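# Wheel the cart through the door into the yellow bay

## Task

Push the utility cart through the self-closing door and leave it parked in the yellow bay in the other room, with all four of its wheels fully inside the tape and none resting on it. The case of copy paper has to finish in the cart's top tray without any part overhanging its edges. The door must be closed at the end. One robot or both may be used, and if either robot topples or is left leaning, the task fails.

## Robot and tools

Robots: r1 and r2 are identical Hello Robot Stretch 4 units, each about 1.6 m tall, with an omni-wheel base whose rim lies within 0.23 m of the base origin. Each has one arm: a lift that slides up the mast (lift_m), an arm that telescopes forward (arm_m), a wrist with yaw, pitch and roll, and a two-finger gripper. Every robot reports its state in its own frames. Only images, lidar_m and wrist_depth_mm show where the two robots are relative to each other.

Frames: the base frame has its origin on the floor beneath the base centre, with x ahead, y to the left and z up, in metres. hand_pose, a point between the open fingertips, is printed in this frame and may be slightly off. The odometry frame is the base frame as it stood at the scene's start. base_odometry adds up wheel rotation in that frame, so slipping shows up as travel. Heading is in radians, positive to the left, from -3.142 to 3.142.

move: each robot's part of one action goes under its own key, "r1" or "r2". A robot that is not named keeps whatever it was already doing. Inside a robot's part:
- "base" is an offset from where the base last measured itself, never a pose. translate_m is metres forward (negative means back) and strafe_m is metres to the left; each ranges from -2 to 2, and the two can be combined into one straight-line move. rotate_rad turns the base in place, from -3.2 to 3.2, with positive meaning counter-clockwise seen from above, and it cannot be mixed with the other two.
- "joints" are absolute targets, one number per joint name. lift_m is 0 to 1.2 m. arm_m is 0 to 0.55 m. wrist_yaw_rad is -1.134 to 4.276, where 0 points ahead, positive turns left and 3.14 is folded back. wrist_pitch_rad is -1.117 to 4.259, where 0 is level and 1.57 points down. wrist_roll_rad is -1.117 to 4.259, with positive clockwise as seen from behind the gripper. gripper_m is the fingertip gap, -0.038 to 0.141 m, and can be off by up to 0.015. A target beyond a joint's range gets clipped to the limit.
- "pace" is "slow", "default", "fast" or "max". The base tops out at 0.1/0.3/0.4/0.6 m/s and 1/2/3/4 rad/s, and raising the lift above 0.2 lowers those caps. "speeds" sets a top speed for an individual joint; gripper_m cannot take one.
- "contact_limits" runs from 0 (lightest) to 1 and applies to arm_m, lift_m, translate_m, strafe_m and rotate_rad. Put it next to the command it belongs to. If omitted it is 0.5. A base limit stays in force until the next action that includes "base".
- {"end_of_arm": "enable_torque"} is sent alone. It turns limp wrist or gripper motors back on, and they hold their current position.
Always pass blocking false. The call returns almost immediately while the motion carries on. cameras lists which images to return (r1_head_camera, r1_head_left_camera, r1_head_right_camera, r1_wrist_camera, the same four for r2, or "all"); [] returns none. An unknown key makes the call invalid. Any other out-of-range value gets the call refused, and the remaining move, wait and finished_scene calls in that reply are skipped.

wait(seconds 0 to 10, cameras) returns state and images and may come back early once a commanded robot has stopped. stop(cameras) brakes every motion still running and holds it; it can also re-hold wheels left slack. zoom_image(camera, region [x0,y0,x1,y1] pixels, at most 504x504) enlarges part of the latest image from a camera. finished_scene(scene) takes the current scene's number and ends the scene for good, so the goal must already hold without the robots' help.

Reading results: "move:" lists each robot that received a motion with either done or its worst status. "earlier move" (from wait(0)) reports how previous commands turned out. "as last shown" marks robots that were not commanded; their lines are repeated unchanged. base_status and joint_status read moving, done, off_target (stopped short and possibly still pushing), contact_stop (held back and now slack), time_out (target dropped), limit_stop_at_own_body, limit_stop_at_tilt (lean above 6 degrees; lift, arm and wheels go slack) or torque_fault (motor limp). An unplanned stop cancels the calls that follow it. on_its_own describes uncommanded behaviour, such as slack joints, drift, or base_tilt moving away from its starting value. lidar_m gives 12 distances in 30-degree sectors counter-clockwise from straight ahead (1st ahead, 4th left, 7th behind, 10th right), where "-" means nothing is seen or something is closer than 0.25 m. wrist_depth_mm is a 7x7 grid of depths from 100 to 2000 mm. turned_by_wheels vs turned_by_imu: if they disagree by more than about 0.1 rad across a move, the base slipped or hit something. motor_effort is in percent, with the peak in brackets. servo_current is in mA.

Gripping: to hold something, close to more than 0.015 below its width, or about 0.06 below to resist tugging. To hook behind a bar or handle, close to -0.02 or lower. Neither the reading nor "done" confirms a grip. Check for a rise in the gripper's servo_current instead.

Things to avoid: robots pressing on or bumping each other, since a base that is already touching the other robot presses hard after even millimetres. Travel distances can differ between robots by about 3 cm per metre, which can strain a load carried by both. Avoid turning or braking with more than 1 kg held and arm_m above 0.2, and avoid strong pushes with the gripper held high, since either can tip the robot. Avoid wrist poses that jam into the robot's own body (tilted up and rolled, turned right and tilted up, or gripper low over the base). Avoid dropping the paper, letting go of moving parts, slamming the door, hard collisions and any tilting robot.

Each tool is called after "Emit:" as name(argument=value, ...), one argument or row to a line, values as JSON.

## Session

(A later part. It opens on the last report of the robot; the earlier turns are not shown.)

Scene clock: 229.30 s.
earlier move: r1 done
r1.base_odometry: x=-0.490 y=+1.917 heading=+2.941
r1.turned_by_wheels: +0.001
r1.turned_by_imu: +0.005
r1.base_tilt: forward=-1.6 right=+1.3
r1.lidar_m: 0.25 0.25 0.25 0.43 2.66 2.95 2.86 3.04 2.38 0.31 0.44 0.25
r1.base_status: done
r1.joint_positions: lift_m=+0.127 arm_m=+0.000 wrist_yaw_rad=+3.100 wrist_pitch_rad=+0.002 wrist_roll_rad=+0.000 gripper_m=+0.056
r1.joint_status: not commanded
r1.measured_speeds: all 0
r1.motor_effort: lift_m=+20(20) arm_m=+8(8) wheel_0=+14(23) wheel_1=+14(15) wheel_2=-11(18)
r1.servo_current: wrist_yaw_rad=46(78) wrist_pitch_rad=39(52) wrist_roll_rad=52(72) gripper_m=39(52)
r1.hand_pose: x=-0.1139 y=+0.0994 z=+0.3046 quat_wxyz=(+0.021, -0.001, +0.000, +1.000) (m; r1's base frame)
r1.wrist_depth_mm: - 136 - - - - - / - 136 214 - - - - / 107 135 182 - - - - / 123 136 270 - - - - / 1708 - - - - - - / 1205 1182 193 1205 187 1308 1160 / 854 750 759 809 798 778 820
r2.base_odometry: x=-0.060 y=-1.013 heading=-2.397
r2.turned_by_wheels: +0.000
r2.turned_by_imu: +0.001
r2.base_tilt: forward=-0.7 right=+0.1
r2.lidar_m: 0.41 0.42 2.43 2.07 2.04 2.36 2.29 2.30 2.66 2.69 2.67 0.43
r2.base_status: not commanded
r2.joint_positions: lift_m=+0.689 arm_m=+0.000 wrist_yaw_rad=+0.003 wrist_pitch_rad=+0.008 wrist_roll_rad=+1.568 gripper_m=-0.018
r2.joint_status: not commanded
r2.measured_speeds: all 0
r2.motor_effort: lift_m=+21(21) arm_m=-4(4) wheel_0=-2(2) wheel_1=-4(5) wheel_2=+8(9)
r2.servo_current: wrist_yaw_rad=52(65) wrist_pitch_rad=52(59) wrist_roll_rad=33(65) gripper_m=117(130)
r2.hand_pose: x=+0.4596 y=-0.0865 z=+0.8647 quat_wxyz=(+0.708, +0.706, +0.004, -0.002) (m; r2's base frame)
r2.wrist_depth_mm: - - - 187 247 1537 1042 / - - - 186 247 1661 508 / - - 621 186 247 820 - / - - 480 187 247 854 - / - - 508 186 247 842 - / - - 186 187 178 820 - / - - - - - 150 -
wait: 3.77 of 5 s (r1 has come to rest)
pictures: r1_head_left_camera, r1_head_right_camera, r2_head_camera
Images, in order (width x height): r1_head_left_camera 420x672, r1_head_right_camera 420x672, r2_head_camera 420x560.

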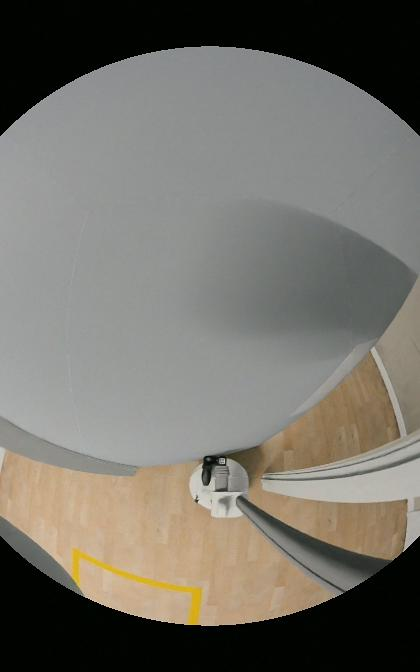

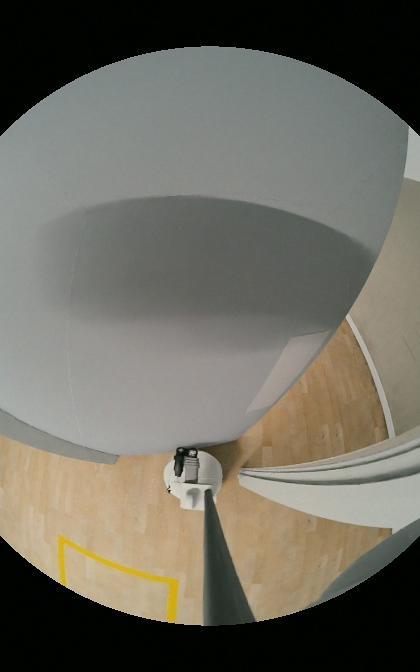

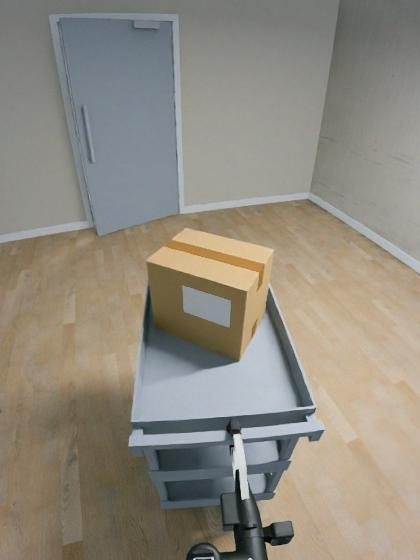

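Emit:
move(
  r1={"base":{"translate_m":0.35},"pace":"slow"},
  blocking=false,
  cameras=[],
)

Emit:
wait(
  seconds=6,
  cameras=["r1_head_left_camera","r1_head_right_camera","r2_head_camera"],
)

Scene clock: 234.17 s.
move: r1 moving
r1.base_odometry: x=-0.502 y=+1.919 heading=+2.943
r1.turned_by_wheels: +0.001
r1.turned_by_imu: +0.001
r1.base_tilt: forward=-1.6 right=+1.3
r1.lidar_m: 0.25 0.25 0.25 0.43 2.66 2.96 2.87 3.03 2.43 0.31 2.32 0.25
r1.base_status: translate_m moving
r1.joint_positions: lift_m=+0.127 arm_m=+0.000 wrist_yaw_rad=+3.101 wrist_pitch_rad=+0.002 wrist_roll_rad=+0.000 gripper_m=+0.056
r1.joint_status: not commanded
r1.measured_speeds: translate_m=+0.050 strafe_m=+0.000 rotate_rad=-0.002 lift_m=+0.000 arm_m=+0.000 wrist_yaw_rad=+0.003 wrist_pitch_rad=+0.000 wrist_roll_rad=+0.000
r1.motor_effort: lift_m=+20(20) arm_m=+9(9) wheel_0=+21(21) wheel_1=+15(19) wheel_2=-17(17)
r1.servo_current: wrist_yaw_rad=65(78) wrist_pitch_rad=39(46) wrist_roll_rad=52(65) gripper_m=39(46)
r1.hand_pose: x=-0.1141 y=+0.0992 z=+0.3046 quat_wxyz=(+0.021, -0.001, +0.000, +1.000) (m; r1's base frame)
r1.wrist_depth_mm: - 135 - - - - - / - 136 189 - - - - / 106 134 179 - - - - / 122 137 265 - - - - / 1708 - - - - - - / 1205 1229 193 1205 187 1160 1138 / 842 759 759 809 798 788 820
r2: as last shown
r2.turned_by_imu: +0.000
r2.base_tilt: forward=-0.6 right=+0.1
r2.lidar_m: 0.39 0.42 2.40 2.07 2.03 2.37 2.29 2.31 2.63 2.70 2.68 0.43
r2.motor_effort: lift_m=+21(21) arm_m=-4(4) wheel_0=-1(2) wheel_1=-4(5) wheel_2=+8(9)
r2.servo_current: wrist_yaw_rad=59(65) wrist_pitch_rad=52(59) wrist_roll_rad=52(59) gripper_m=124(124)
r2.wrist_depth_mm: - - - 187 247 1537 1042 / - - - 186 248 1708 512 / - - 615 187 247 820 - / - - 480 187 247 842 - / - - 508 187 247 842 - / - - 186 187 178 831 - / - - - - - 150 -
pictures: none
No camera images: "cameras" was empty.

Scene clock: 238.43 s.
earlier move: r1 done
r1.base_odometry: x=-0.832 y=+1.986 heading=+2.942
r1.turned_by_wheels: -0.001
r1.turned_by_imu: -0.001
r1.base_tilt: forward=-1.6 right=+1.3
r1.lidar_m: 0.25 0.25 0.25 0.26 0.48 3.29 3.24 0.45 0.44 1.27 2.34 0.39
r1.base_status: done
r1.joint_positions: lift_m=+0.127 arm_m=+0.000 wrist_yaw_rad=+3.101 wrist_pitch_rad=+0.002 wrist_roll_rad=+0.000 gripper_m=+0.056
r1.joint_status: not commanded
r1.measured_speeds: all 0
r1.motor_effort: lift_m=+20(20) arm_m=+9(9) wheel_0=+5(21) wheel_1=+9(19) wheel_2=-10(17)
r1.servo_current: wrist_yaw_rad=59(104) wrist_pitch_rad=39(52) wrist_roll_rad=59(65) gripper_m=46(52)
r1.hand_pose: x=-0.1141 y=+0.0992 z=+0.3046 quat_wxyz=(+0.021, -0.001, +0.000, +1.000) (m; r1's base frame)
r1.wrist_depth_mm: - 136 - - - - - / - 136 - - - - - / 105 136 186 - - - - / 124 137 257 - - - - / 1661 1983 - - - - - / 1182 1182 194 1205 187 1182 1138 / 842 759 768 798 788 778 820
r2.base_odometry: x=-0.060 y=-1.013 heading=-2.397
r2.turned_by_wheels: +0.000
r2.turned_by_imu: +0.001
r2.base_tilt: forward=-0.6 right=+0.1
r2.lidar_m: 0.41 0.41 2.41 2.05 2.01 2.37 2.29 2.29 2.66 2.71 2.69 0.45
r2.base_status: not commanded
r2.joint_positions: lift_m=+0.689 arm_m=+0.000 wrist_yaw_rad=+0.003 wrist_pitch_rad=+0.008 wrist_roll_rad=+1.568 gripper_m=-0.018
r2.joint_status: not commanded
r2.measured_speeds: all 0
r2.motor_effort: lift_m=+21(21) arm_m=-4(4) wheel_0=-1(2) wheel_1=-4(5) wheel_2=+8(9)
r2.servo_current: wrist_yaw_rad=52(65) wrist_pitch_rad=46(59) wrist_roll_rad=39(65) gripper_m=124(124)
r2.hand_pose: x=+0.4596 y=-0.0865 z=+0.8647 quat_wxyz=(+0.708, +0.706, +0.004, -0.002) (m; r2's base frame)
r2.wrist_depth_mm: - - - 186 247 1576 1060 / - - - 187 246 1661 512 / - - 621 186 248 831 - / - - 484 187 247 842 - / - - 512 187 248 854 - / - - 186 187 178 831 - / - - - - - 150 -
wait: 4.27 of 6 s (r1 has come to rest)
pictures: r1_head_left_camera, r1_head_right_camera, r2_head_camera
Images, in order (width x height): r1_head_left_camera 420x672, r1_head_right_camera 420x672, r2_head_camera 420x560.

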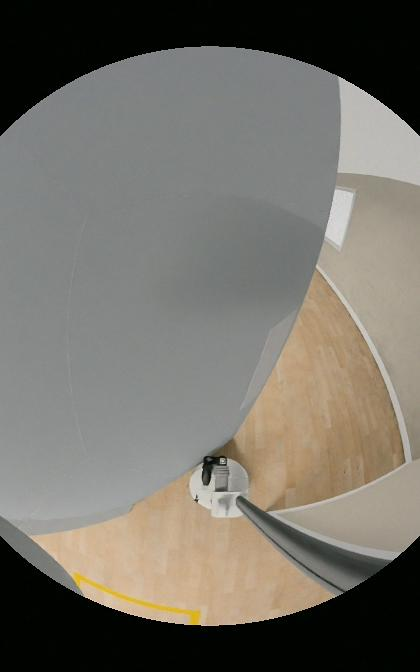

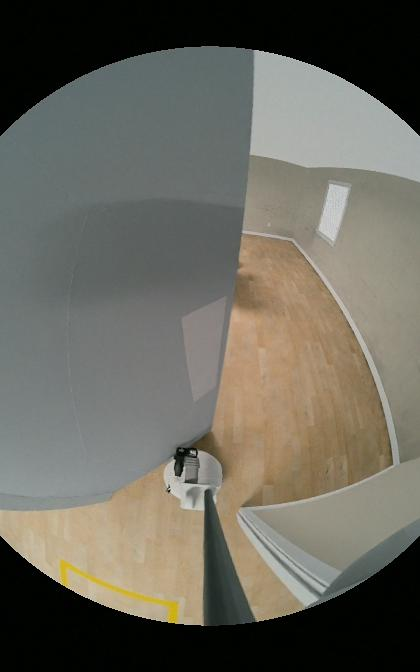

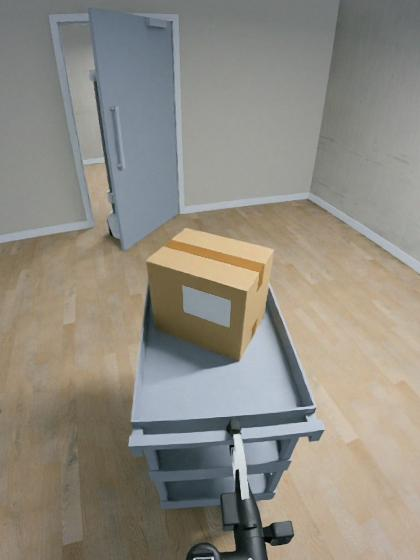

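Emit:
move(
  r1={"base":{"translate_m":0.4},"pace":"slow"},
  blocking=false,
  cameras=[],
)

Emit:
wait(
  seconds=7,
  cameras=["r1_head_left_camera","r1_head_right_camera","r2_head_camera","r2_head_left_camera"],
)

Scene clock: 246.00 s.
move: r1 moving
r1.base_odometry: x=-0.844 y=+1.989 heading=+2.942
r1.turned_by_wheels: +0.000
r1.turned_by_imu: +0.000
r1.base_tilt: forward=-1.6 right=+1.3
r1.lidar_m: 0.25 0.25 0.25 0.25 0.46 3.33 3.25 0.48 0.45 1.32 2.32 3.28
r1.base_status: translate_m moving
r1.joint_positions: lift_m=+0.127 arm_m=+0.000 wrist_yaw_rad=+3.101 wrist_pitch_rad=+0.002 wrist_roll_rad=+0.000 gripper_m=+0.056
r1.joint_status: not commanded
r1.measured_speeds: translate_m=+0.049 strafe_m=+0.000 rotate_rad=+0.000 lift_m=+0.000 arm_m=+0.000 wrist_yaw_rad=+0.000 wrist_pitch_rad=+0.000 wrist_roll_rad=+0.000
r1.motor_effort: lift_m=+20(20) arm_m=+9(9) wheel_0=+5(8) wheel_1=+11(14) wheel_2=-15(15)
r1.servo_current: wrist_yaw_rad=72(85) wrist_pitch_rad=39(46) wrist_roll_rad=46(72) gripper_m=39(46)
r1.hand_pose: x=-0.1141 y=+0.0992 z=+0.3046 quat_wxyz=(+0.021, -0.001, +0.000, +1.000) (m; r1's base frame)
r1.wrist_depth_mm: - 136 - - - - - / - 136 223 - - - - / 107 136 182 - - - - / 123 137 256 - - - - / 1708 - - - - - - / 1182 1205 194 1205 187 1182 1160 / 854 759 759 809 788 778 820
r2: as last shown
r2.turned_by_imu: +0.000
r2.base_tilt: forward=-0.7 right=+0.1
r2.lidar_m: 0.41 0.44 2.45 2.04 2.03 2.38 2.30 2.31 2.66 2.71 2.70 0.45
r2.motor_effort: lift_m=+21(21) arm_m=-4(4) wheel_0=-2(2) wheel_1=-4(5) wheel_2=+9(9)
r2.servo_current: wrist_yaw_rad=59(59) wrist_pitch_rad=46(59) wrist_roll_rad=46(59) gripper_m=111(124)
r2.wrist_depth_mm: - - - 186 247 1537 1060 / - - - 186 246 1756 508 / - - 615 187 247 820 - / - - 484 187 248 854 - / - - 512 187 247 854 - / - - 186 187 179 831 - / - - - - - 150 -
pictures: none
No camera images: "cameras" was empty.

Scene clock: 250.77 s.
earlier move: r1 done
r1.base_odometry: x=-1.224 y=+2.065 heading=+2.942
r1.turned_by_wheels: +0.000
r1.turned_by_imu: +0.000
r1.base_tilt: forward=-1.6 right=+1.2
r1.lidar_m: 1.72 0.25 3.07 0.25 0.29 0.83 3.62 0.74 1.00 2.24 2.33 3.27
r1.base_status: done
r1.joint_positions: lift_m=+0.127 arm_m=+0.000 wrist_yaw_rad=+3.092 wrist_pitch_rad=+0.002 wrist_roll_rad=+0.000 gripper_m=+0.056
r1.joint_status: not commanded
r1.measured_speeds: all 0
r1.motor_effort: lift_m=+20(20) arm_m=+5(9) wheel_0=+3(9) wheel_1=+7(15) wheel_2=-5(15)
r1.servo_current: wrist_yaw_rad=46(85) wrist_pitch_rad=39(52) wrist_roll_rad=59(72) gripper_m=33(46)
r1.hand_pose: x=-0.1129 y=+0.1016 z=+0.3046 quat_wxyz=(+0.025, -0.001, +0.000, +1.000) (m; r1's base frame)
r1.wrist_depth_mm: - 137 - - - - - / - 137 - - - - 477 / 109 138 202 - - - 603 / 124 138 - - - - 609 / 137 1921 - - - - 609 / - 1182 193 1205 187 1160 609 / - 750 750 788 798 788 723
r2.base_odometry: x=-0.060 y=-1.013 heading=-2.397
r2.turned_by_wheels: +0.000
r2.turned_by_imu: +0.001
r2.base_tilt: forward=-0.7 right=+0.1
r2.lidar_m: 0.39 0.42 2.42 2.05 2.03 2.36 2.31 2.30 2.65 2.70 2.69 0.47
r2.base_status: not commanded
r2.joint_positions: lift_m=+0.689 arm_m=+0.000 wrist_yaw_rad=+0.003 wrist_pitch_rad=+0.008 wrist_roll_rad=+1.568 gripper_m=-0.018
r2.joint_status: not commanded
r2.measured_speeds: all 0
r2.motor_effort: lift_m=+21(21) arm_m=-4(4) wheel_0=-2(2) wheel_1=-4(5) wheel_2=+8(9)
r2.servo_current: wrist_yaw_rad=46(59) wrist_pitch_rad=52(59) wrist_roll_rad=52(65) gripper_m=117(124)
r2.hand_pose: x=+0.4596 y=-0.0865 z=+0.8647 quat_wxyz=(+0.708, +0.706, +0.004, -0.002) (m; r2's base frame)
r2.wrist_depth_mm: - - - 187 247 1537 1042 / - - - 187 247 1708 504 / - - 621 186 247 831 - / - - 480 187 248 842 - / - - 508 188 247 854 - / - - 186 186 179 842 - / - - - - - 150 -
wait: 4.77 of 7 s (r1 has come to rest)
pictures: r1_head_left_camera, r1_head_right_camera, r2_head_camera, r2_head_left_camera
Images, in order (width x height): r1_head_left_camera 420x672, r1_head_right_camera 420x672, r2_head_camera 420x560, r2_head_left_camera 420x672.

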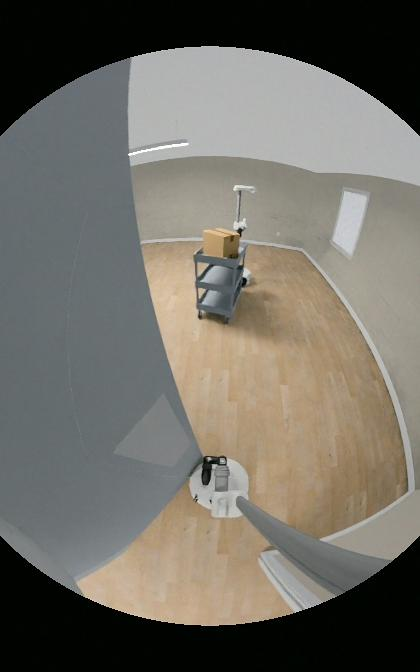

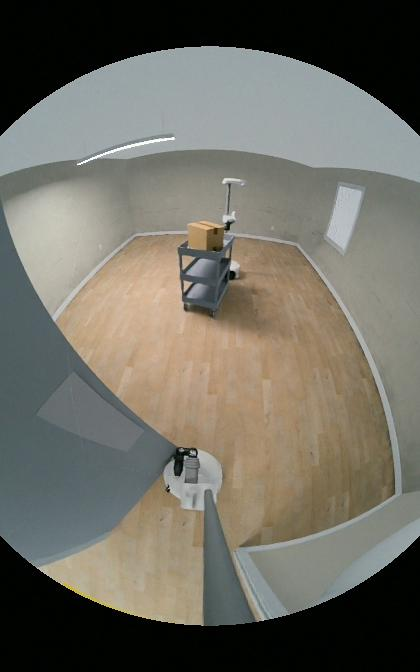

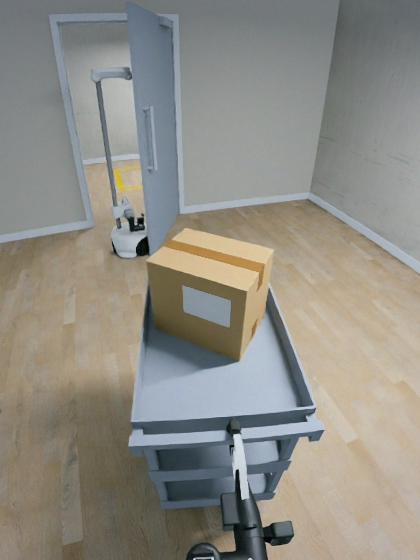

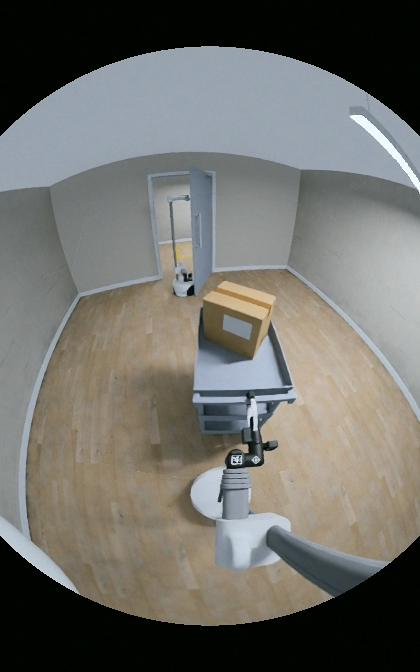

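Emit:
move(
  r1={"base":{"strafe_m":0.4},"pace":"slow"},
  blocking=false,
  cameras=[],
)

Emit:
wait(
  seconds=7,
  cameras=["r1_head_left_camera","r1_head_camera","r2_head_left_camera"],
)

Emit:
zoom_image(
  camera="r1_head_camera",
  region=[0, 0, 420, 300],
)

Scene clock: 257.17 s.
move: r1 moving
r1.base_odometry: x=-1.227 y=+2.052 heading=+2.941
r1.turned_by_wheels: -0.001
r1.turned_by_imu: -0.001
r1.base_tilt: forward=-1.6 right=+1.3
r1.lidar_m: 1.72 0.25 3.10 0.25 0.29 0.80 3.65 0.75 1.01 2.26 2.36 3.30
r1.base_status: strafe_m moving
r1.joint_positions: lift_m=+0.127 arm_m=+0.000 wrist_yaw_rad=+3.092 wrist_pitch_rad=+0.002 wrist_roll_rad=+0.000 gripper_m=+0.056
r1.joint_status: not commanded
r1.measured_speeds: translate_m=+0.000 strafe_m=+0.057 rotate_rad=-0.002 lift_m=+0.000 arm_m=+0.000 wrist_yaw_rad=+0.000 wrist_pitch_rad=+0.000 wrist_roll_rad=+0.000
r1.motor_effort: lift_m=+20(20) arm_m=+5(5) wheel_0=-16(16) wheel_1=+11(15) wheel_2=-2(4)
r1.servo_current: wrist_yaw_rad=46(65) wrist_pitch_rad=46(46) wrist_roll_rad=52(65) gripper_m=39(46)
r1.hand_pose: x=-0.1129 y=+0.1016 z=+0.3046 quat_wxyz=(+0.025, -0.001, +0.000, +1.000) (m; r1's base frame)
r1.wrist_depth_mm: - 137 - - - - 521 / - 137 - - - - 535 / 109 137 202 - - - 549 / 124 138 - - - - 554 / 138 1983 - - - - 549 / - 1205 193 1205 187 1160 544 / - 750 759 798 788 788 668
r2: as last shown
r2.turned_by_imu: +0.000
r2.base_tilt: forward=-0.6 right=+0.1
r2.lidar_m: 0.40 0.41 2.44 2.07 2.03 2.38 2.28 2.29 2.64 2.70 2.68 0.43
r2.motor_effort: lift_m=+21(21) arm_m=-4(4) wheel_0=-2(2) wheel_1=-4(4) wheel_2=+8(9)
r2.servo_current: wrist_yaw_rad=65(65) wrist_pitch_rad=52(59) wrist_roll_rad=52(59) gripper_m=111(124)
r2.wrist_depth_mm: - - - 187 248 1618 1042 / - - - 187 248 1661 512 / - - 621 187 248 831 - / - - 484 187 247 842 - / - - 508 187 247 842 - / - - 187 186 178 820 - / - - - - - 150 -
pictures: none
No camera images: "cameras" was empty.

Scene clock: 261.80 s.
earlier move: r1 done
r1.base_odometry: x=-1.303 y=+1.674 heading=+2.942
r1.turned_by_wheels: +0.000
r1.turned_by_imu: +0.001
r1.base_tilt: forward=-1.6 right=+1.3
r1.lidar_m: 1.80 0.25 0.25 - 0.25 0.27 3.74 1.01 1.01 2.61 2.79 1.79
r1.base_status: done
r1.joint_positions: lift_m=+0.127 arm_m=+0.000 wrist_yaw_rad=+3.092 wrist_pitch_rad=+0.002 wrist_roll_rad=+0.000 gripper_m=+0.056
r1.joint_status: not commanded
r1.measured_speeds: all 0
r1.motor_effort: lift_m=+20(20) arm_m=+5(5) wheel_0=-8(17) wheel_1=+6(15) wheel_2=-1(4)
r1.servo_current: wrist_yaw_rad=65(85) wrist_pitch_rad=39(52) wrist_roll_rad=46(65) gripper_m=46(52)
r1.hand_pose: x=-0.1129 y=+0.1016 z=+0.3046 quat_wxyz=(+0.025, -0.001, +0.000, +1.000) (m; r1's base frame)
r1.wrist_depth_mm: - 137 - - 449 243 - / - 137 - - 455 229 167 / 109 138 203 - 462 247 167 / 124 138 - - 469 231 168 / 1618 - - - 410 230 168 / 1205 1182 194 1182 188 230 168 / 854 759 750 798 410 200 -
r2.base_odometry: x=-0.060 y=-1.013 heading=-2.397
r2.turned_by_wheels: +0.000
r2.turned_by_imu: +0.001
r2.base_tilt: forward=-0.7 right=+0.1
r2.lidar_m: 0.39 0.41 2.42 2.05 2.02 2.38 2.32 2.30 2.68 2.70 2.70 0.45
r2.base_status: not commanded
r2.joint_positions: lift_m=+0.689 arm_m=+0.000 wrist_yaw_rad=+0.003 wrist_pitch_rad=+0.008 wrist_roll_rad=+1.568 gripper_m=-0.018
r2.joint_status: not commanded
r2.measured_speeds: all 0
r2.motor_effort: lift_m=+21(21) arm_m=-4(4) wheel_0=-2(2) wheel_1=-4(5) wheel_2=+8(9)
r2.servo_current: wrist_yaw_rad=52(65) wrist_pitch_rad=46(59) wrist_roll_rad=46(65) gripper_m=117(130)
r2.hand_pose: x=+0.4596 y=-0.0865 z=+0.8647 quat_wxyz=(+0.708, +0.706, +0.004, -0.002) (m; r2's base frame)
r2.wrist_depth_mm: - - - 187 247 1576 1042 / - - - 187 247 1618 508 / - - 621 186 247 820 - / - - 480 187 247 842 - / - - 512 187 247 854 - / - - 186 187 178 831 - / - - - - - 149 -
wait: 4.63 of 7 s (r1 has come to rest)
pictures: r1_head_camera, r1_head_left_camera, r2_head_left_camera
Images, in order (width x height): r1_head_camera 420x560, r1_head_left_camera 420x672, r2_head_left_camera 420x672.

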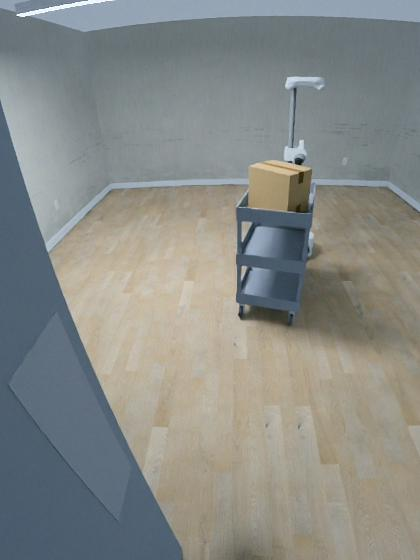

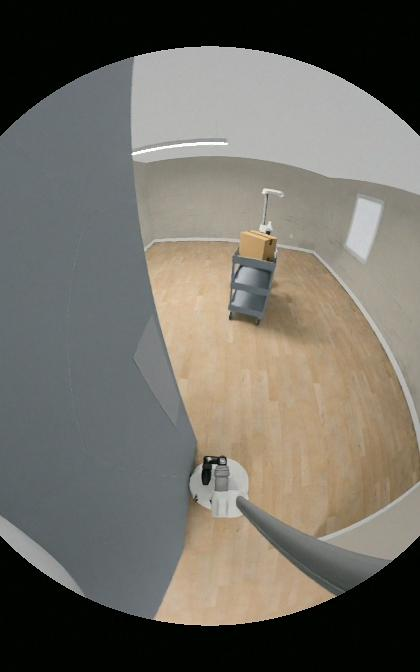

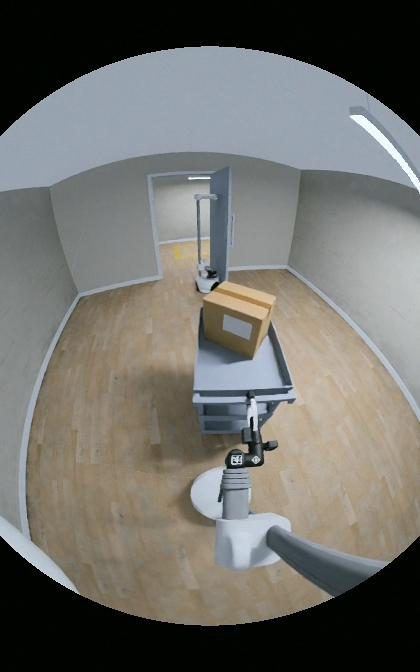

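Scaled by 1.200 from the camera's 420x560 image, which has a finer 600x800 frame.

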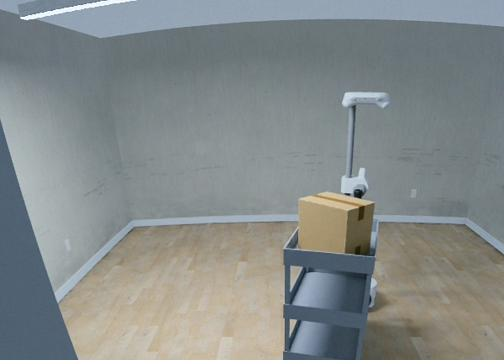

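Emit:
move(
  r1={"base":{"strafe_m":0.35},"pace":"slow"},
  blocking=false,
  cameras=[],
)

Emit:
wait(
  seconds=6,
  cameras=["r1_head_left_camera","r1_head_right_camera","r2_head_left_camera"],
)

Scene clock: 265.73 s.
move: r1 moving
r1.base_odometry: x=-1.306 y=+1.660 heading=+2.941
r1.turned_by_wheels: +0.000
r1.turned_by_imu: +0.000
r1.base_tilt: forward=-1.6 right=+1.3
r1.lidar_m: 1.78 0.26 0.25 - 0.25 0.27 3.72 1.04 1.01 2.66 2.78 1.83
r1.base_status: strafe_m moving
r1.joint_positions: lift_m=+0.127 arm_m=+0.000 wrist_yaw_rad=+3.092 wrist_pitch_rad=+0.002 wrist_roll_rad=+0.000 gripper_m=+0.056
r1.joint_status: not commanded
r1.measured_speeds: translate_m=+0.000 strafe_m=+0.056 rotate_rad=+0.002 lift_m=+0.000 arm_m=+0.000 wrist_yaw_rad=+0.000 wrist_pitch_rad=+0.000 wrist_roll_rad=+0.000
r1.motor_effort: lift_m=+20(20) arm_m=+5(5) wheel_0=-17(17) wheel_1=+10(13) wheel_2=+1(1)
r1.servo_current: wrist_yaw_rad=39(78) wrist_pitch_rad=46(46) wrist_roll_rad=52(65) gripper_m=46(52)
r1.hand_pose: x=-0.1129 y=+0.1016 z=+0.3046 quat_wxyz=(+0.025, -0.001, +0.000, +1.000) (m; r1's base frame)
r1.wrist_depth_mm: - 137 - - 375 223 - / - 137 - - 382 224 165 / 109 137 202 - 387 241 166 / 124 138 - - 387 227 167 / 1661 - - - 392 226 167 / 1205 1205 193 1182 191 226 166 / 842 741 750 798 347 198 -
r2: as last shown
r2.turned_by_imu: +0.000
r2.lidar_m: 0.40 0.41 2.40 2.07 2.01 2.37 2.29 2.31 2.67 2.70 2.69 0.44
r2.servo_current: wrist_yaw_rad=52(52) wrist_pitch_rad=52(52) wrist_roll_rad=39(52) gripper_m=117(124)
r2.wrist_depth_mm: - - - 187 247 1537 1042 / - - - 187 248 1661 508 / - - 621 186 247 831 - / - - 484 187 247 842 - / - - 508 187 247 866 - / - - 186 187 178 820 - / - - - - - 150 -
pictures: none
No camera images: "cameras" was empty.

Scene clock: 267.90 s.
earlier move: r1 contact_stop
r1.base_odometry: x=-1.330 y=+1.546 heading=+2.959
r1.turned_by_wheels: +0.017
r1.turned_by_imu: +0.007
r1.base_tilt: forward=-1.6 right=+1.3
r1.lidar_m: 1.82 0.32 0.25 - 0.25 0.26 0.56 3.82 1.10 2.74 2.88 1.82
r1.base_status: strafe_m contact_stop (by the wheels' count: +0.130 of +0.350)
r1.joint_positions: lift_m=+0.127 arm_m=+0.000 wrist_yaw_rad=+3.092 wrist_pitch_rad=+0.002 wrist_roll_rad=+0.000 gripper_m=+0.056
r1.joint_status: not commanded
r1.measured_speeds: all 0
r1.on_its_own: the wheels are slack since a contact_stop
r1.motor_effort: lift_m=+20(20) arm_m=+4(5) wheel_0=+0(29) wheel_1=+0(28) wheel_2=+0(8)
r1.servo_current: wrist_yaw_rad=46(78) wrist_pitch_rad=33(52) wrist_roll_rad=39(65) gripper_m=39(52)
r1.hand_pose: x=-0.1128 y=+0.1016 z=+0.3046 quat_wxyz=(+0.025, -0.001, +0.000, +1.000) (m; r1's base frame)
r1.wrist_depth_mm: 136 138 - 496 282 196 - / 113 139 - 512 286 197 - / 117 140 266 517 287 189 - / 137 159 - 512 290 190 - / - - - 525 291 190 158 / 1205 1182 194 525 191 190 - / 842 759 750 153 272 172 -
r2.base_odometry: x=-0.060 y=-1.013 heading=-2.397
r2.turned_by_wheels: +0.000
r2.turned_by_imu: +0.000
r2.base_tilt: forward=-0.7 right=+0.1
r2.lidar_m: 0.39 0.41 2.41 2.06 2.03 2.39 2.30 2.29 2.64 2.71 2.69 0.43
r2.base_status: not commanded
r2.joint_positions: lift_m=+0.689 arm_m=+0.000 wrist_yaw_rad=+0.003 wrist_pitch_rad=+0.008 wrist_roll_rad=+1.568 gripper_m=-0.018
r2.joint_status: not commanded
r2.measured_speeds: all 0
r2.motor_effort: lift_m=+21(21) arm_m=-4(4) wheel_0=-2(2) wheel_1=-4(5) wheel_2=+9(9)
r2.servo_current: wrist_yaw_rad=46(65) wrist_pitch_rad=46(59) wrist_roll_rad=59(59) gripper_m=117(124)
r2.hand_pose: x=+0.4596 y=-0.0865 z=+0.8647 quat_wxyz=(+0.708, +0.706, +0.004, -0.002) (m; r2's base frame)
r2.wrist_depth_mm: - - - 186 248 1499 1060 / - - - 186 247 1708 512 / - - 615 186 247 820 - / - - 484 186 247 854 - / - - 512 187 246 854 - / - - 186 186 178 820 - / - - - - - 149 -
wait: 2.17 of 6 s (r1 has come to rest)
pictures: r1_head_left_camera, r1_head_right_camera, r2_head_left_camera
Images, in order (width x height): r1_head_left_camera 420x672, r1_head_right_camera 420x672, r2_head_left_camera 420x672.

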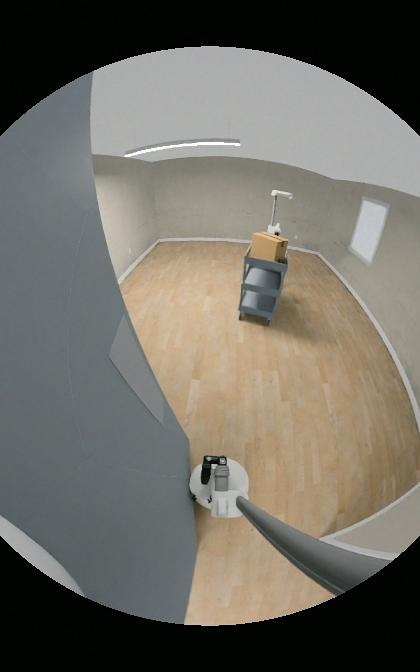

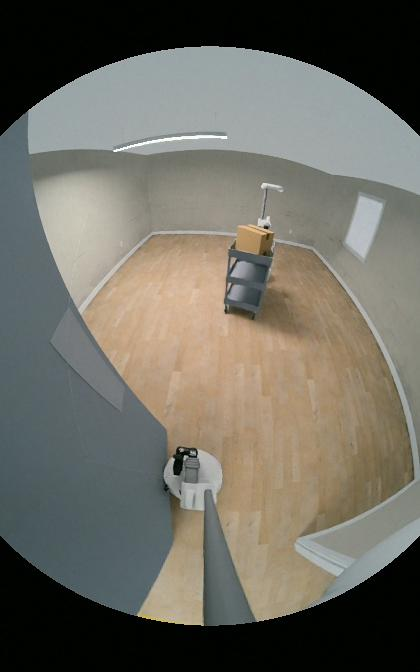

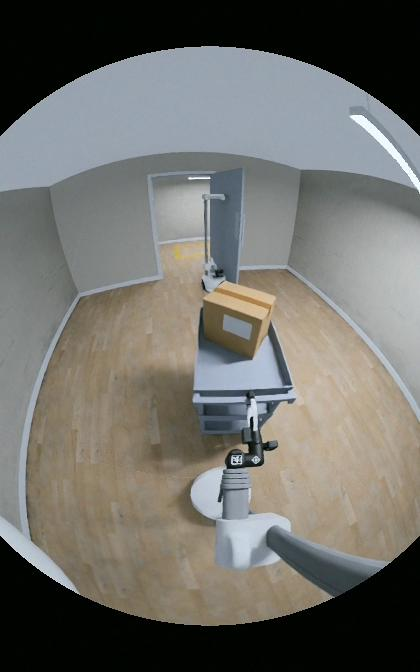

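Emit:
move(
  r1={"base":{"translate_m":0.2},"pace":"slow"},
  blocking=false,
  cameras=[],
)

Emit:
wait(
  seconds=5,
  cameras=["r1_head_left_camera","r1_wrist_camera","r2_head_camera"],
)

Emit:
zoom_image(
  camera="r2_head_camera",
  region=[40, 0, 240, 260],
)

Scene clock: 302.73 s.
move: r1 moving
r1.base_odometry: x=-1.342 y=+1.549 heading=+2.959
r1.turned_by_wheels: +0.000
r1.turned_by_imu: +0.000
r1.base_tilt: forward=-1.6 right=+1.3
r1.lidar_m: 1.79 0.33 0.25 - 0.25 0.25 0.54 3.81 1.11 2.75 2.91 1.78
r1.base_status: translate_m moving
r1.joint_positions: lift_m=+0.127 arm_m=+0.000 wrist_yaw_rad=+3.092 wrist_pitch_rad=+0.002 wrist_roll_rad=+0.000 gripper_m=+0.056
r1.joint_status: not commanded
r1.measured_speeds: translate_m=+0.048 strafe_m=+0.000 rotate_rad=-0.001 lift_m=+0.000 arm_m=+0.000 wrist_yaw_rad=+0.000 wrist_pitch_rad=+0.000 wrist_roll_rad=+0.000
r1.motor_effort: lift_m=+20(20) arm_m=+4(4) wheel_0=+0(3) wheel_1=+10(12) wheel_2=-5(6)
r1.servo_current: wrist_yaw_rad=46(65) wrist_pitch_rad=33(46) wrist_roll_rad=39(65) gripper_m=39(52)
r1.hand_pose: x=-0.1128 y=+0.1016 z=+0.3046 quat_wxyz=(+0.025, -0.001, +0.000, +1.000) (m; r1's base frame)
r1.wrist_depth_mm: 136 138 - 504 283 196 - / 113 139 - 517 287 197 - / 116 139 265 517 289 189 - / 137 159 - 530 291 190 - / 1983 - - 535 290 191 158 / 1182 1205 193 539 190 190 - / 842 750 750 153 272 173 -
r2: as last shown
r2.base_tilt: forward=-0.7 right=+0.0
r2.lidar_m: 0.39 0.42 2.44 2.06 2.05 2.38 2.31 2.31 2.61 2.72 2.70 0.44
r2.servo_current: wrist_yaw_rad=59(59) wrist_pitch_rad=52(59) wrist_roll_rad=46(59) gripper_m=124(124)
r2.wrist_depth_mm: - - - 186 247 1576 1042 / - - - 186 247 1618 508 / - - 621 187 247 831 - / - - 484 186 247 854 - / - - 512 187 248 854 - / - - 186 187 178 831 - / - - - - - 150 -
pictures: none
No camera images: "cameras" was empty.

Scene clock: 305.50 s.
earlier move: r1 done
r1.base_odometry: x=-1.526 y=+1.583 heading=+2.959
r1.turned_by_wheels: +0.000
r1.turned_by_imu: +0.000
r1.base_tilt: forward=-1.6 right=+1.2
r1.lidar_m: 1.63 2.73 0.25 - 0.25 0.26 0.60 1.23 1.24 2.76 2.89 1.63
r1.base_status: done
r1.joint_positions: lift_m=+0.127 arm_m=+0.000 wrist_yaw_rad=+3.092 wrist_pitch_rad=+0.002 wrist_roll_rad=+0.000 gripper_m=+0.056
r1.joint_status: not commanded
r1.measured_speeds: all 0
r1.motor_effort: lift_m=+20(20) arm_m=+4(4) wheel_0=+0(5) wheel_1=+8(12) wheel_2=-1(6)
r1.servo_current: wrist_yaw_rad=39(65) wrist_pitch_rad=33(52) wrist_roll_rad=46(65) gripper_m=46(52)
r1.hand_pose: x=-0.1128 y=+0.1016 z=+0.3046 quat_wxyz=(+0.025, -0.001, +0.000, +1.000) (m; r1's base frame)
r1.wrist_depth_mm: 136 138 - 554 290 197 - / 113 139 - 564 297 199 - / 117 140 265 569 298 190 - / 137 159 - - 303 191 - / - - - 842 303 192 158 / 1205 1205 193 842 191 192 - / 842 759 759 143 279 173 -
r2.base_odometry: x=-0.060 y=-1.013 heading=-2.397
r2.turned_by_wheels: +0.000
r2.turned_by_imu: +0.000
r2.base_tilt: forward=-0.7 right=+0.1
r2.lidar_m: 0.40 0.41 2.43 2.07 2.02 2.36 2.31 2.29 2.66 2.69 2.69 0.45
r2.base_status: not commanded
r2.joint_positions: lift_m=+0.689 arm_m=+0.000 wrist_yaw_rad=+0.003 wrist_pitch_rad=+0.008 wrist_roll_rad=+1.568 gripper_m=-0.018
r2.joint_status: not commanded
r2.measured_speeds: all 0
r2.motor_effort: lift_m=+21(21) arm_m=-4(4) wheel_0=-2(2) wheel_1=-4(5) wheel_2=+8(9)
r2.servo_current: wrist_yaw_rad=46(59) wrist_pitch_rad=52(59) wrist_roll_rad=52(59) gripper_m=117(130)
r2.hand_pose: x=+0.4596 y=-0.0865 z=+0.8647 quat_wxyz=(+0.708, +0.706, +0.004, -0.002) (m; r2's base frame)
r2.wrist_depth_mm: - - - 186 246 1537 1060 / - - - 187 247 1708 508 / - - 615 187 247 820 - / - - 477 187 247 854 - / - - 508 187 248 854 - / - - 186 187 178 831 - / - - - - - 150 -
wait: 2.77 of 5 s (r1 has come to rest)
pictures: r1_head_left_camera, r1_wrist_camera, r2_head_camera
Images, in order (width x height): r1_head_left_camera 420x672, r1_wrist_camera 616x392, r2_head_camera 420x560.

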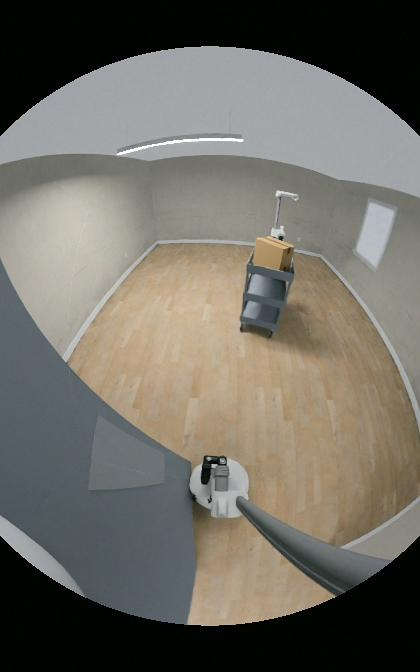

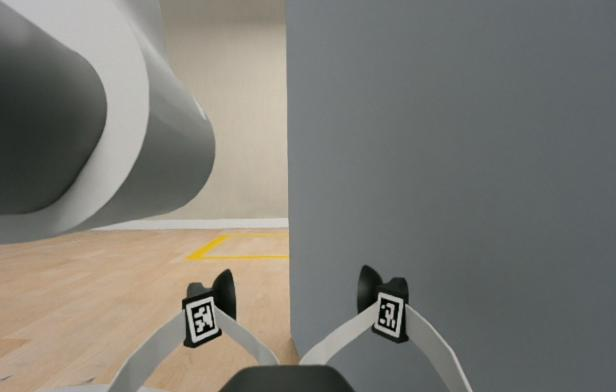

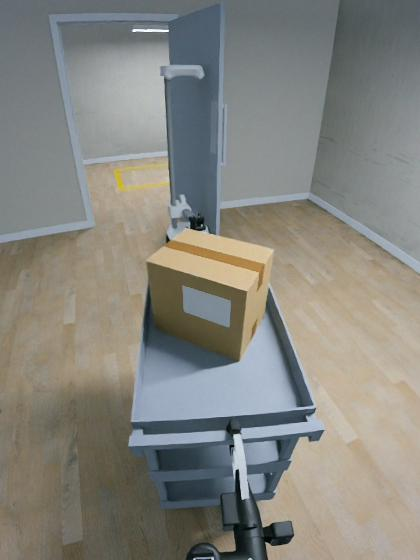

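Scaled by 1.938 from the camera's 420x560 image, which has a finer 1200x1600 frame.

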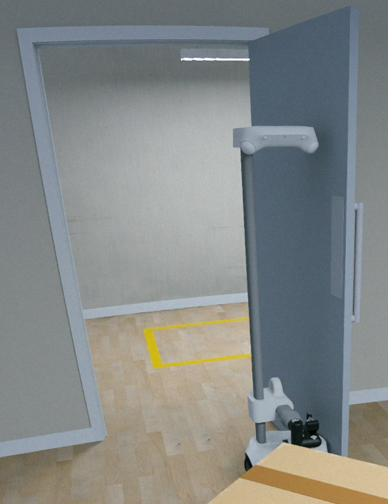

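Emit:
move(
  blocking=false,
  cameras=["r1_head_camera","r1_head_left_camera","r1_head_right_camera","r2_head_camera"],
)

Scene clock: 322.87 s.
r1.base_odometry: x=-1.526 y=+1.583 heading=+2.959
r1.turned_by_wheels: +0.000
r1.turned_by_imu: +0.000
r1.base_tilt: forward=-1.6 right=+1.3
r1.lidar_m: 1.63 2.73 0.25 - 0.25 0.27 0.59 1.22 1.29 2.75 2.91 1.62
r1.base_status: done
r1.joint_positions: lift_m=+0.127 arm_m=+0.000 wrist_yaw_rad=+3.092 wrist_pitch_rad=+0.002 wrist_roll_rad=+0.000 gripper_m=+0.056
r1.joint_status: not commanded
r1.measured_speeds: all 0
r1.motor_effort: lift_m=+20(20) arm_m=+4(4) wheel_0=+0(5) wheel_1=+8(12) wheel_2=-1(6)
r1.servo_current: wrist_yaw_rad=46(65) wrist_pitch_rad=46(52) wrist_roll_rad=52(65) gripper_m=39(52)
r1.hand_pose: x=-0.1128 y=+0.1016 z=+0.3046 quat_wxyz=(+0.025, -0.001, +0.000, +1.000) (m; r1's base frame)
r1.wrist_depth_mm: 136 138 - 554 291 198 - / 113 139 - 564 297 199 - / 117 139 266 569 298 191 - / 137 159 - - 300 191 - / - - - 831 301 192 158 / 1205 1205 193 854 191 191 - / 866 759 759 143 281 173 -
r2.base_odometry: x=-0.060 y=-1.013 heading=-2.397
r2.turned_by_wheels: +0.000
r2.turned_by_imu: +0.000
r2.base_tilt: forward=-0.7 right=+0.0
r2.lidar_m: 0.39 0.41 2.44 2.06 2.02 2.35 2.28 2.31 2.65 2.69 2.69 0.43
r2.base_status: not commanded
r2.joint_positions: lift_m=+0.689 arm_m=+0.000 wrist_yaw_rad=+0.003 wrist_pitch_rad=+0.008 wrist_roll_rad=+1.568 gripper_m=-0.018
r2.joint_status: not commanded
r2.measured_speeds: all 0
r2.motor_effort: lift_m=+21(21) arm_m=-4(4) wheel_0=-2(2) wheel_1=-4(5) wheel_2=+8(9)
r2.servo_current: wrist_yaw_rad=52(59) wrist_pitch_rad=46(59) wrist_roll_rad=33(59) gripper_m=117(130)
r2.hand_pose: x=+0.4596 y=-0.0865 z=+0.8647 quat_wxyz=(+0.708, +0.706, +0.004, -0.002) (m; r2's base frame)
r2.wrist_depth_mm: - - - 187 247 1576 1042 / - - - 186 247 1661 517 / - - 615 187 247 820 - / - - 484 187 247 842 - / - - 512 187 247 854 - / - - 186 187 178 831 - / - - - - - 150 -
pictures: r1_head_camera, r1_head_left_camera, r1_head_right_camera, r2_head_camera
Images, in order (width x height): r1_head_camera 420x560, r1_head_left_camera 420x672, r1_head_right_camera 420x672, r2_head_camera 420x560.

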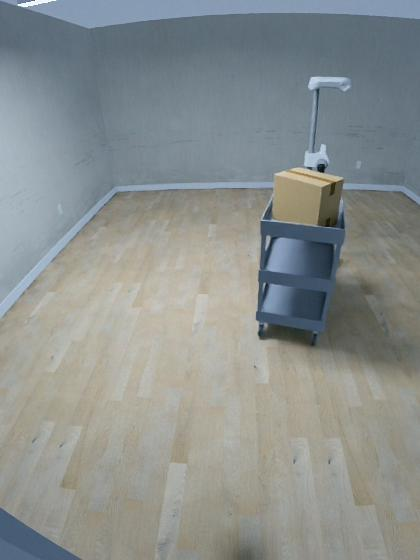

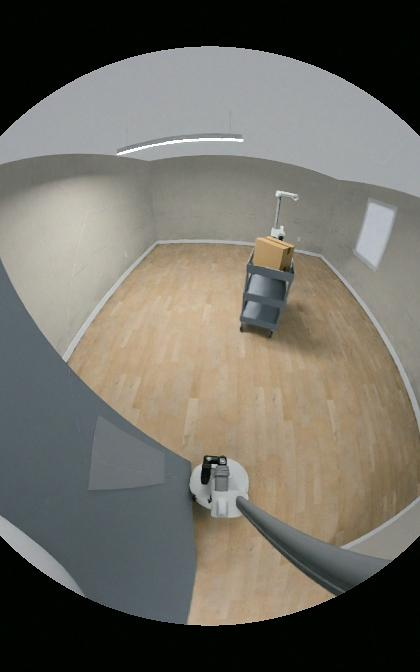

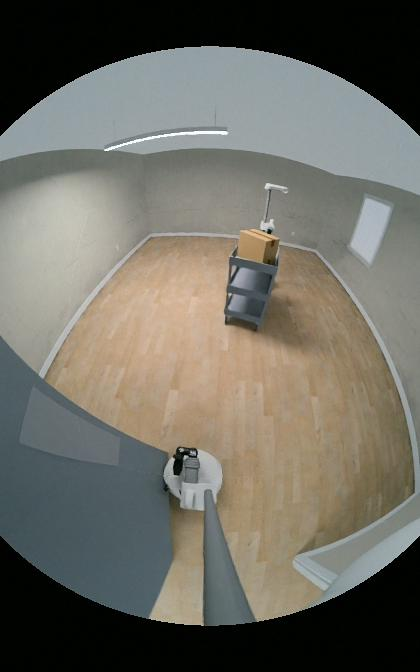

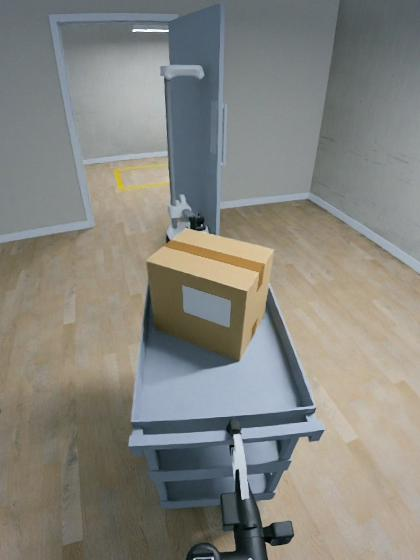

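Emit:
move(
  blocking=false,
  r2={"base":{"rotate_rad":0.33},"pace":"slow","contact_limits":{"rotate_rad":0.7}},
  cameras=[],
)

Emit:
wait(
  seconds=3,
  cameras=["r2_head_camera","r2_head_left_camera","r1_head_camera"],
)

Scene clock: 354.97 s.
move: r2 moving
r1: as last shown
r1.lidar_m: 1.62 2.70 0.25 - 0.25 0.26 0.60 1.22 1.27 2.75 2.91 1.61
r1.motor_effort: lift_m=+20(20) arm_m=+4(4) wheel_0=+1(1) wheel_1=+8(8) wheel_2=-1(1)
r1.servo_current: wrist_yaw_rad=52(65) wrist_pitch_rad=46(52) wrist_roll_rad=26(52) gripper_m=39(52)
r1.wrist_depth_mm: 136 138 - 559 291 198 - / 113 139 - 564 298 198 - / 116 139 265 564 298 190 - / 137 158 - - 300 191 - / 1983 - - 842 300 192 158 / 1205 1229 194 866 190 191 - / 854 768 759 143 281 173 -
r2.base_odometry: x=-0.060 y=-1.013 heading=-2.273
r2.turned_by_wheels: +0.124
r2.turned_by_imu: +0.121
r2.base_tilt: forward=-0.7 right=+0.1
r2.lidar_m: 0.40 0.42 2.29 2.04 2.05 2.56 2.30 2.33 2.86 2.68 2.71 0.40
r2.base_status: rotate_rad moving
r2.joint_positions: lift_m=+0.689 arm_m=+0.000 wrist_yaw_rad=-0.007 wrist_pitch_rad=+0.008 wrist_roll_rad=+1.568 gripper_m=-0.019
r2.joint_status: not commanded
r2.measured_speeds: translate_m=+0.000 strafe_m=+0.002 rotate_rad=+0.484 lift_m=+0.000 arm_m=+0.000 wrist_yaw_rad=+0.000 wrist_pitch_rad=+0.000 wrist_roll_rad=+0.000
r2.motor_effort: lift_m=+21(21) arm_m=-4(4) wheel_0=-13(13) wheel_1=-9(9) wheel_2=-13(14)
r2.servo_current: wrist_yaw_rad=46(52) wrist_pitch_rad=46(52) wrist_roll_rad=59(59) gripper_m=111(124)
r2.contact_limits: rotate_rad 0.7
r2.hand_pose: x=+0.4587 y=-0.0894 z=+0.8647 quat_wxyz=(+0.708, +0.706, +0.000, -0.005) (m; r2's base frame)
r2.wrist_depth_mm: - - - 167 225 1618 1138 / - - - 171 229 759 - / - - 500 173 233 842 - / - - 480 176 236 831 - / - - 539 180 239 - - / - - 186 182 178 - - / - - - - - 1576 -
pictures: none
No camera images: "cameras" was empty.

Scene clock: 355.90 s.
earlier move: r2 done
r1.base_odometry: x=-1.526 y=+1.583 heading=+2.959
r1.turned_by_wheels: +0.000
r1.turned_by_imu: +0.000
r1.base_tilt: forward=-1.6 right=+1.3
r1.lidar_m: 1.66 2.71 0.25 - 0.25 0.26 0.60 1.22 1.25 2.75 2.89 1.61
r1.base_status: not commanded
r1.joint_positions: lift_m=+0.127 arm_m=+0.000 wrist_yaw_rad=+3.092 wrist_pitch_rad=+0.002 wrist_roll_rad=+0.000 gripper_m=+0.056
r1.joint_status: not commanded
r1.measured_speeds: all 0
r1.motor_effort: lift_m=+20(20) arm_m=+4(4) wheel_0=+1(1) wheel_1=+9(9) wheel_2=-1(1)
r1.servo_current: wrist_yaw_rad=52(65) wrist_pitch_rad=39(52) wrist_roll_rad=72(72) gripper_m=46(52)
r1.hand_pose: x=-0.1128 y=+0.1016 z=+0.3046 quat_wxyz=(+0.025, -0.001, +0.000, +1.000) (m; r1's base frame)
r1.wrist_depth_mm: 136 138 - 559 291 198 - / 113 139 - 564 296 198 - / 117 139 267 564 298 190 - / 137 160 - - 301 190 - / 1983 - - 854 301 191 158 / 1182 1205 193 866 191 191 - / 842 750 759 143 279 173 -
r2.base_odometry: x=-0.060 y=-1.013 heading=-2.068
r2.turned_by_wheels: +0.205
r2.turned_by_imu: +0.199
r2.base_tilt: forward=-0.7 right=+0.1
r2.lidar_m: 0.41 2.86 2.11 2.03 2.14 2.38 2.30 2.43 2.76 2.69 2.87 0.36
r2.base_status: done
r2.joint_positions: lift_m=+0.689 arm_m=+0.000 wrist_yaw_rad=-0.002 wrist_pitch_rad=+0.008 wrist_roll_rad=+1.568 gripper_m=-0.019
r2.joint_status: not commanded
r2.measured_speeds: all 0
r2.motor_effort: lift_m=+21(21) arm_m=+4(5) wheel_0=-3(13) wheel_1=-4(9) wheel_2=-7(14)
r2.servo_current: wrist_yaw_rad=46(65) wrist_pitch_rad=52(59) wrist_roll_rad=46(59) gripper_m=72(124)
r2.contact_limits: rotate_rad 0.7
r2.hand_pose: x=+0.4591 y=-0.0879 z=+0.8647 quat_wxyz=(+0.708, +0.706, +0.002, -0.003) (m; r2's base frame)
r2.wrist_depth_mm: - 413 415 104 161 - - / - 389 394 115 173 - - / - - 477 121 187 - - / - - 603 133 204 - - / - - - 149 224 1708 - / - - 186 166 179 1618 480 / - - - - - 1661 1160
wait: 0.93 of 3 s (r2 has come to rest)
pictures: r1_head_camera, r2_head_camera, r2_head_left_camera
Images, in order (width x height): r1_head_camera 420x560, r2_head_camera 420x560, r2_head_left_camera 420x672.

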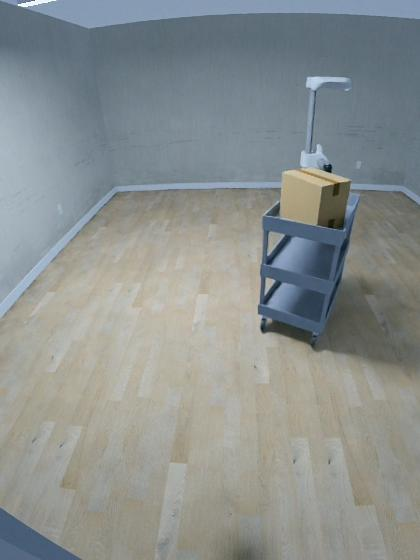

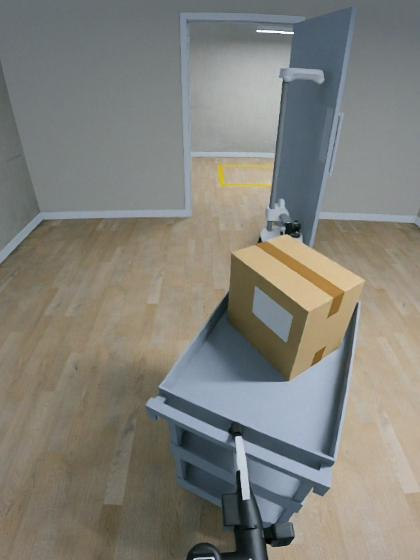

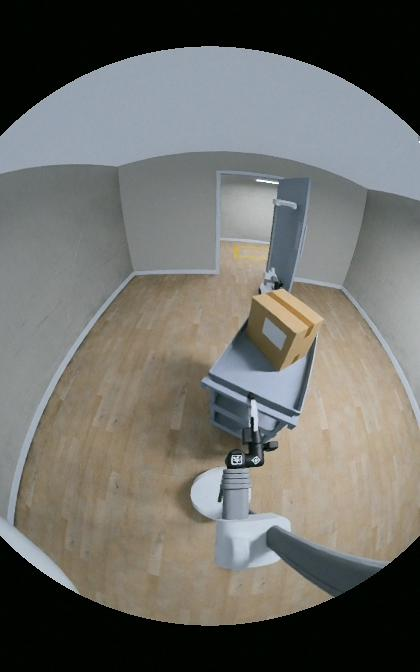

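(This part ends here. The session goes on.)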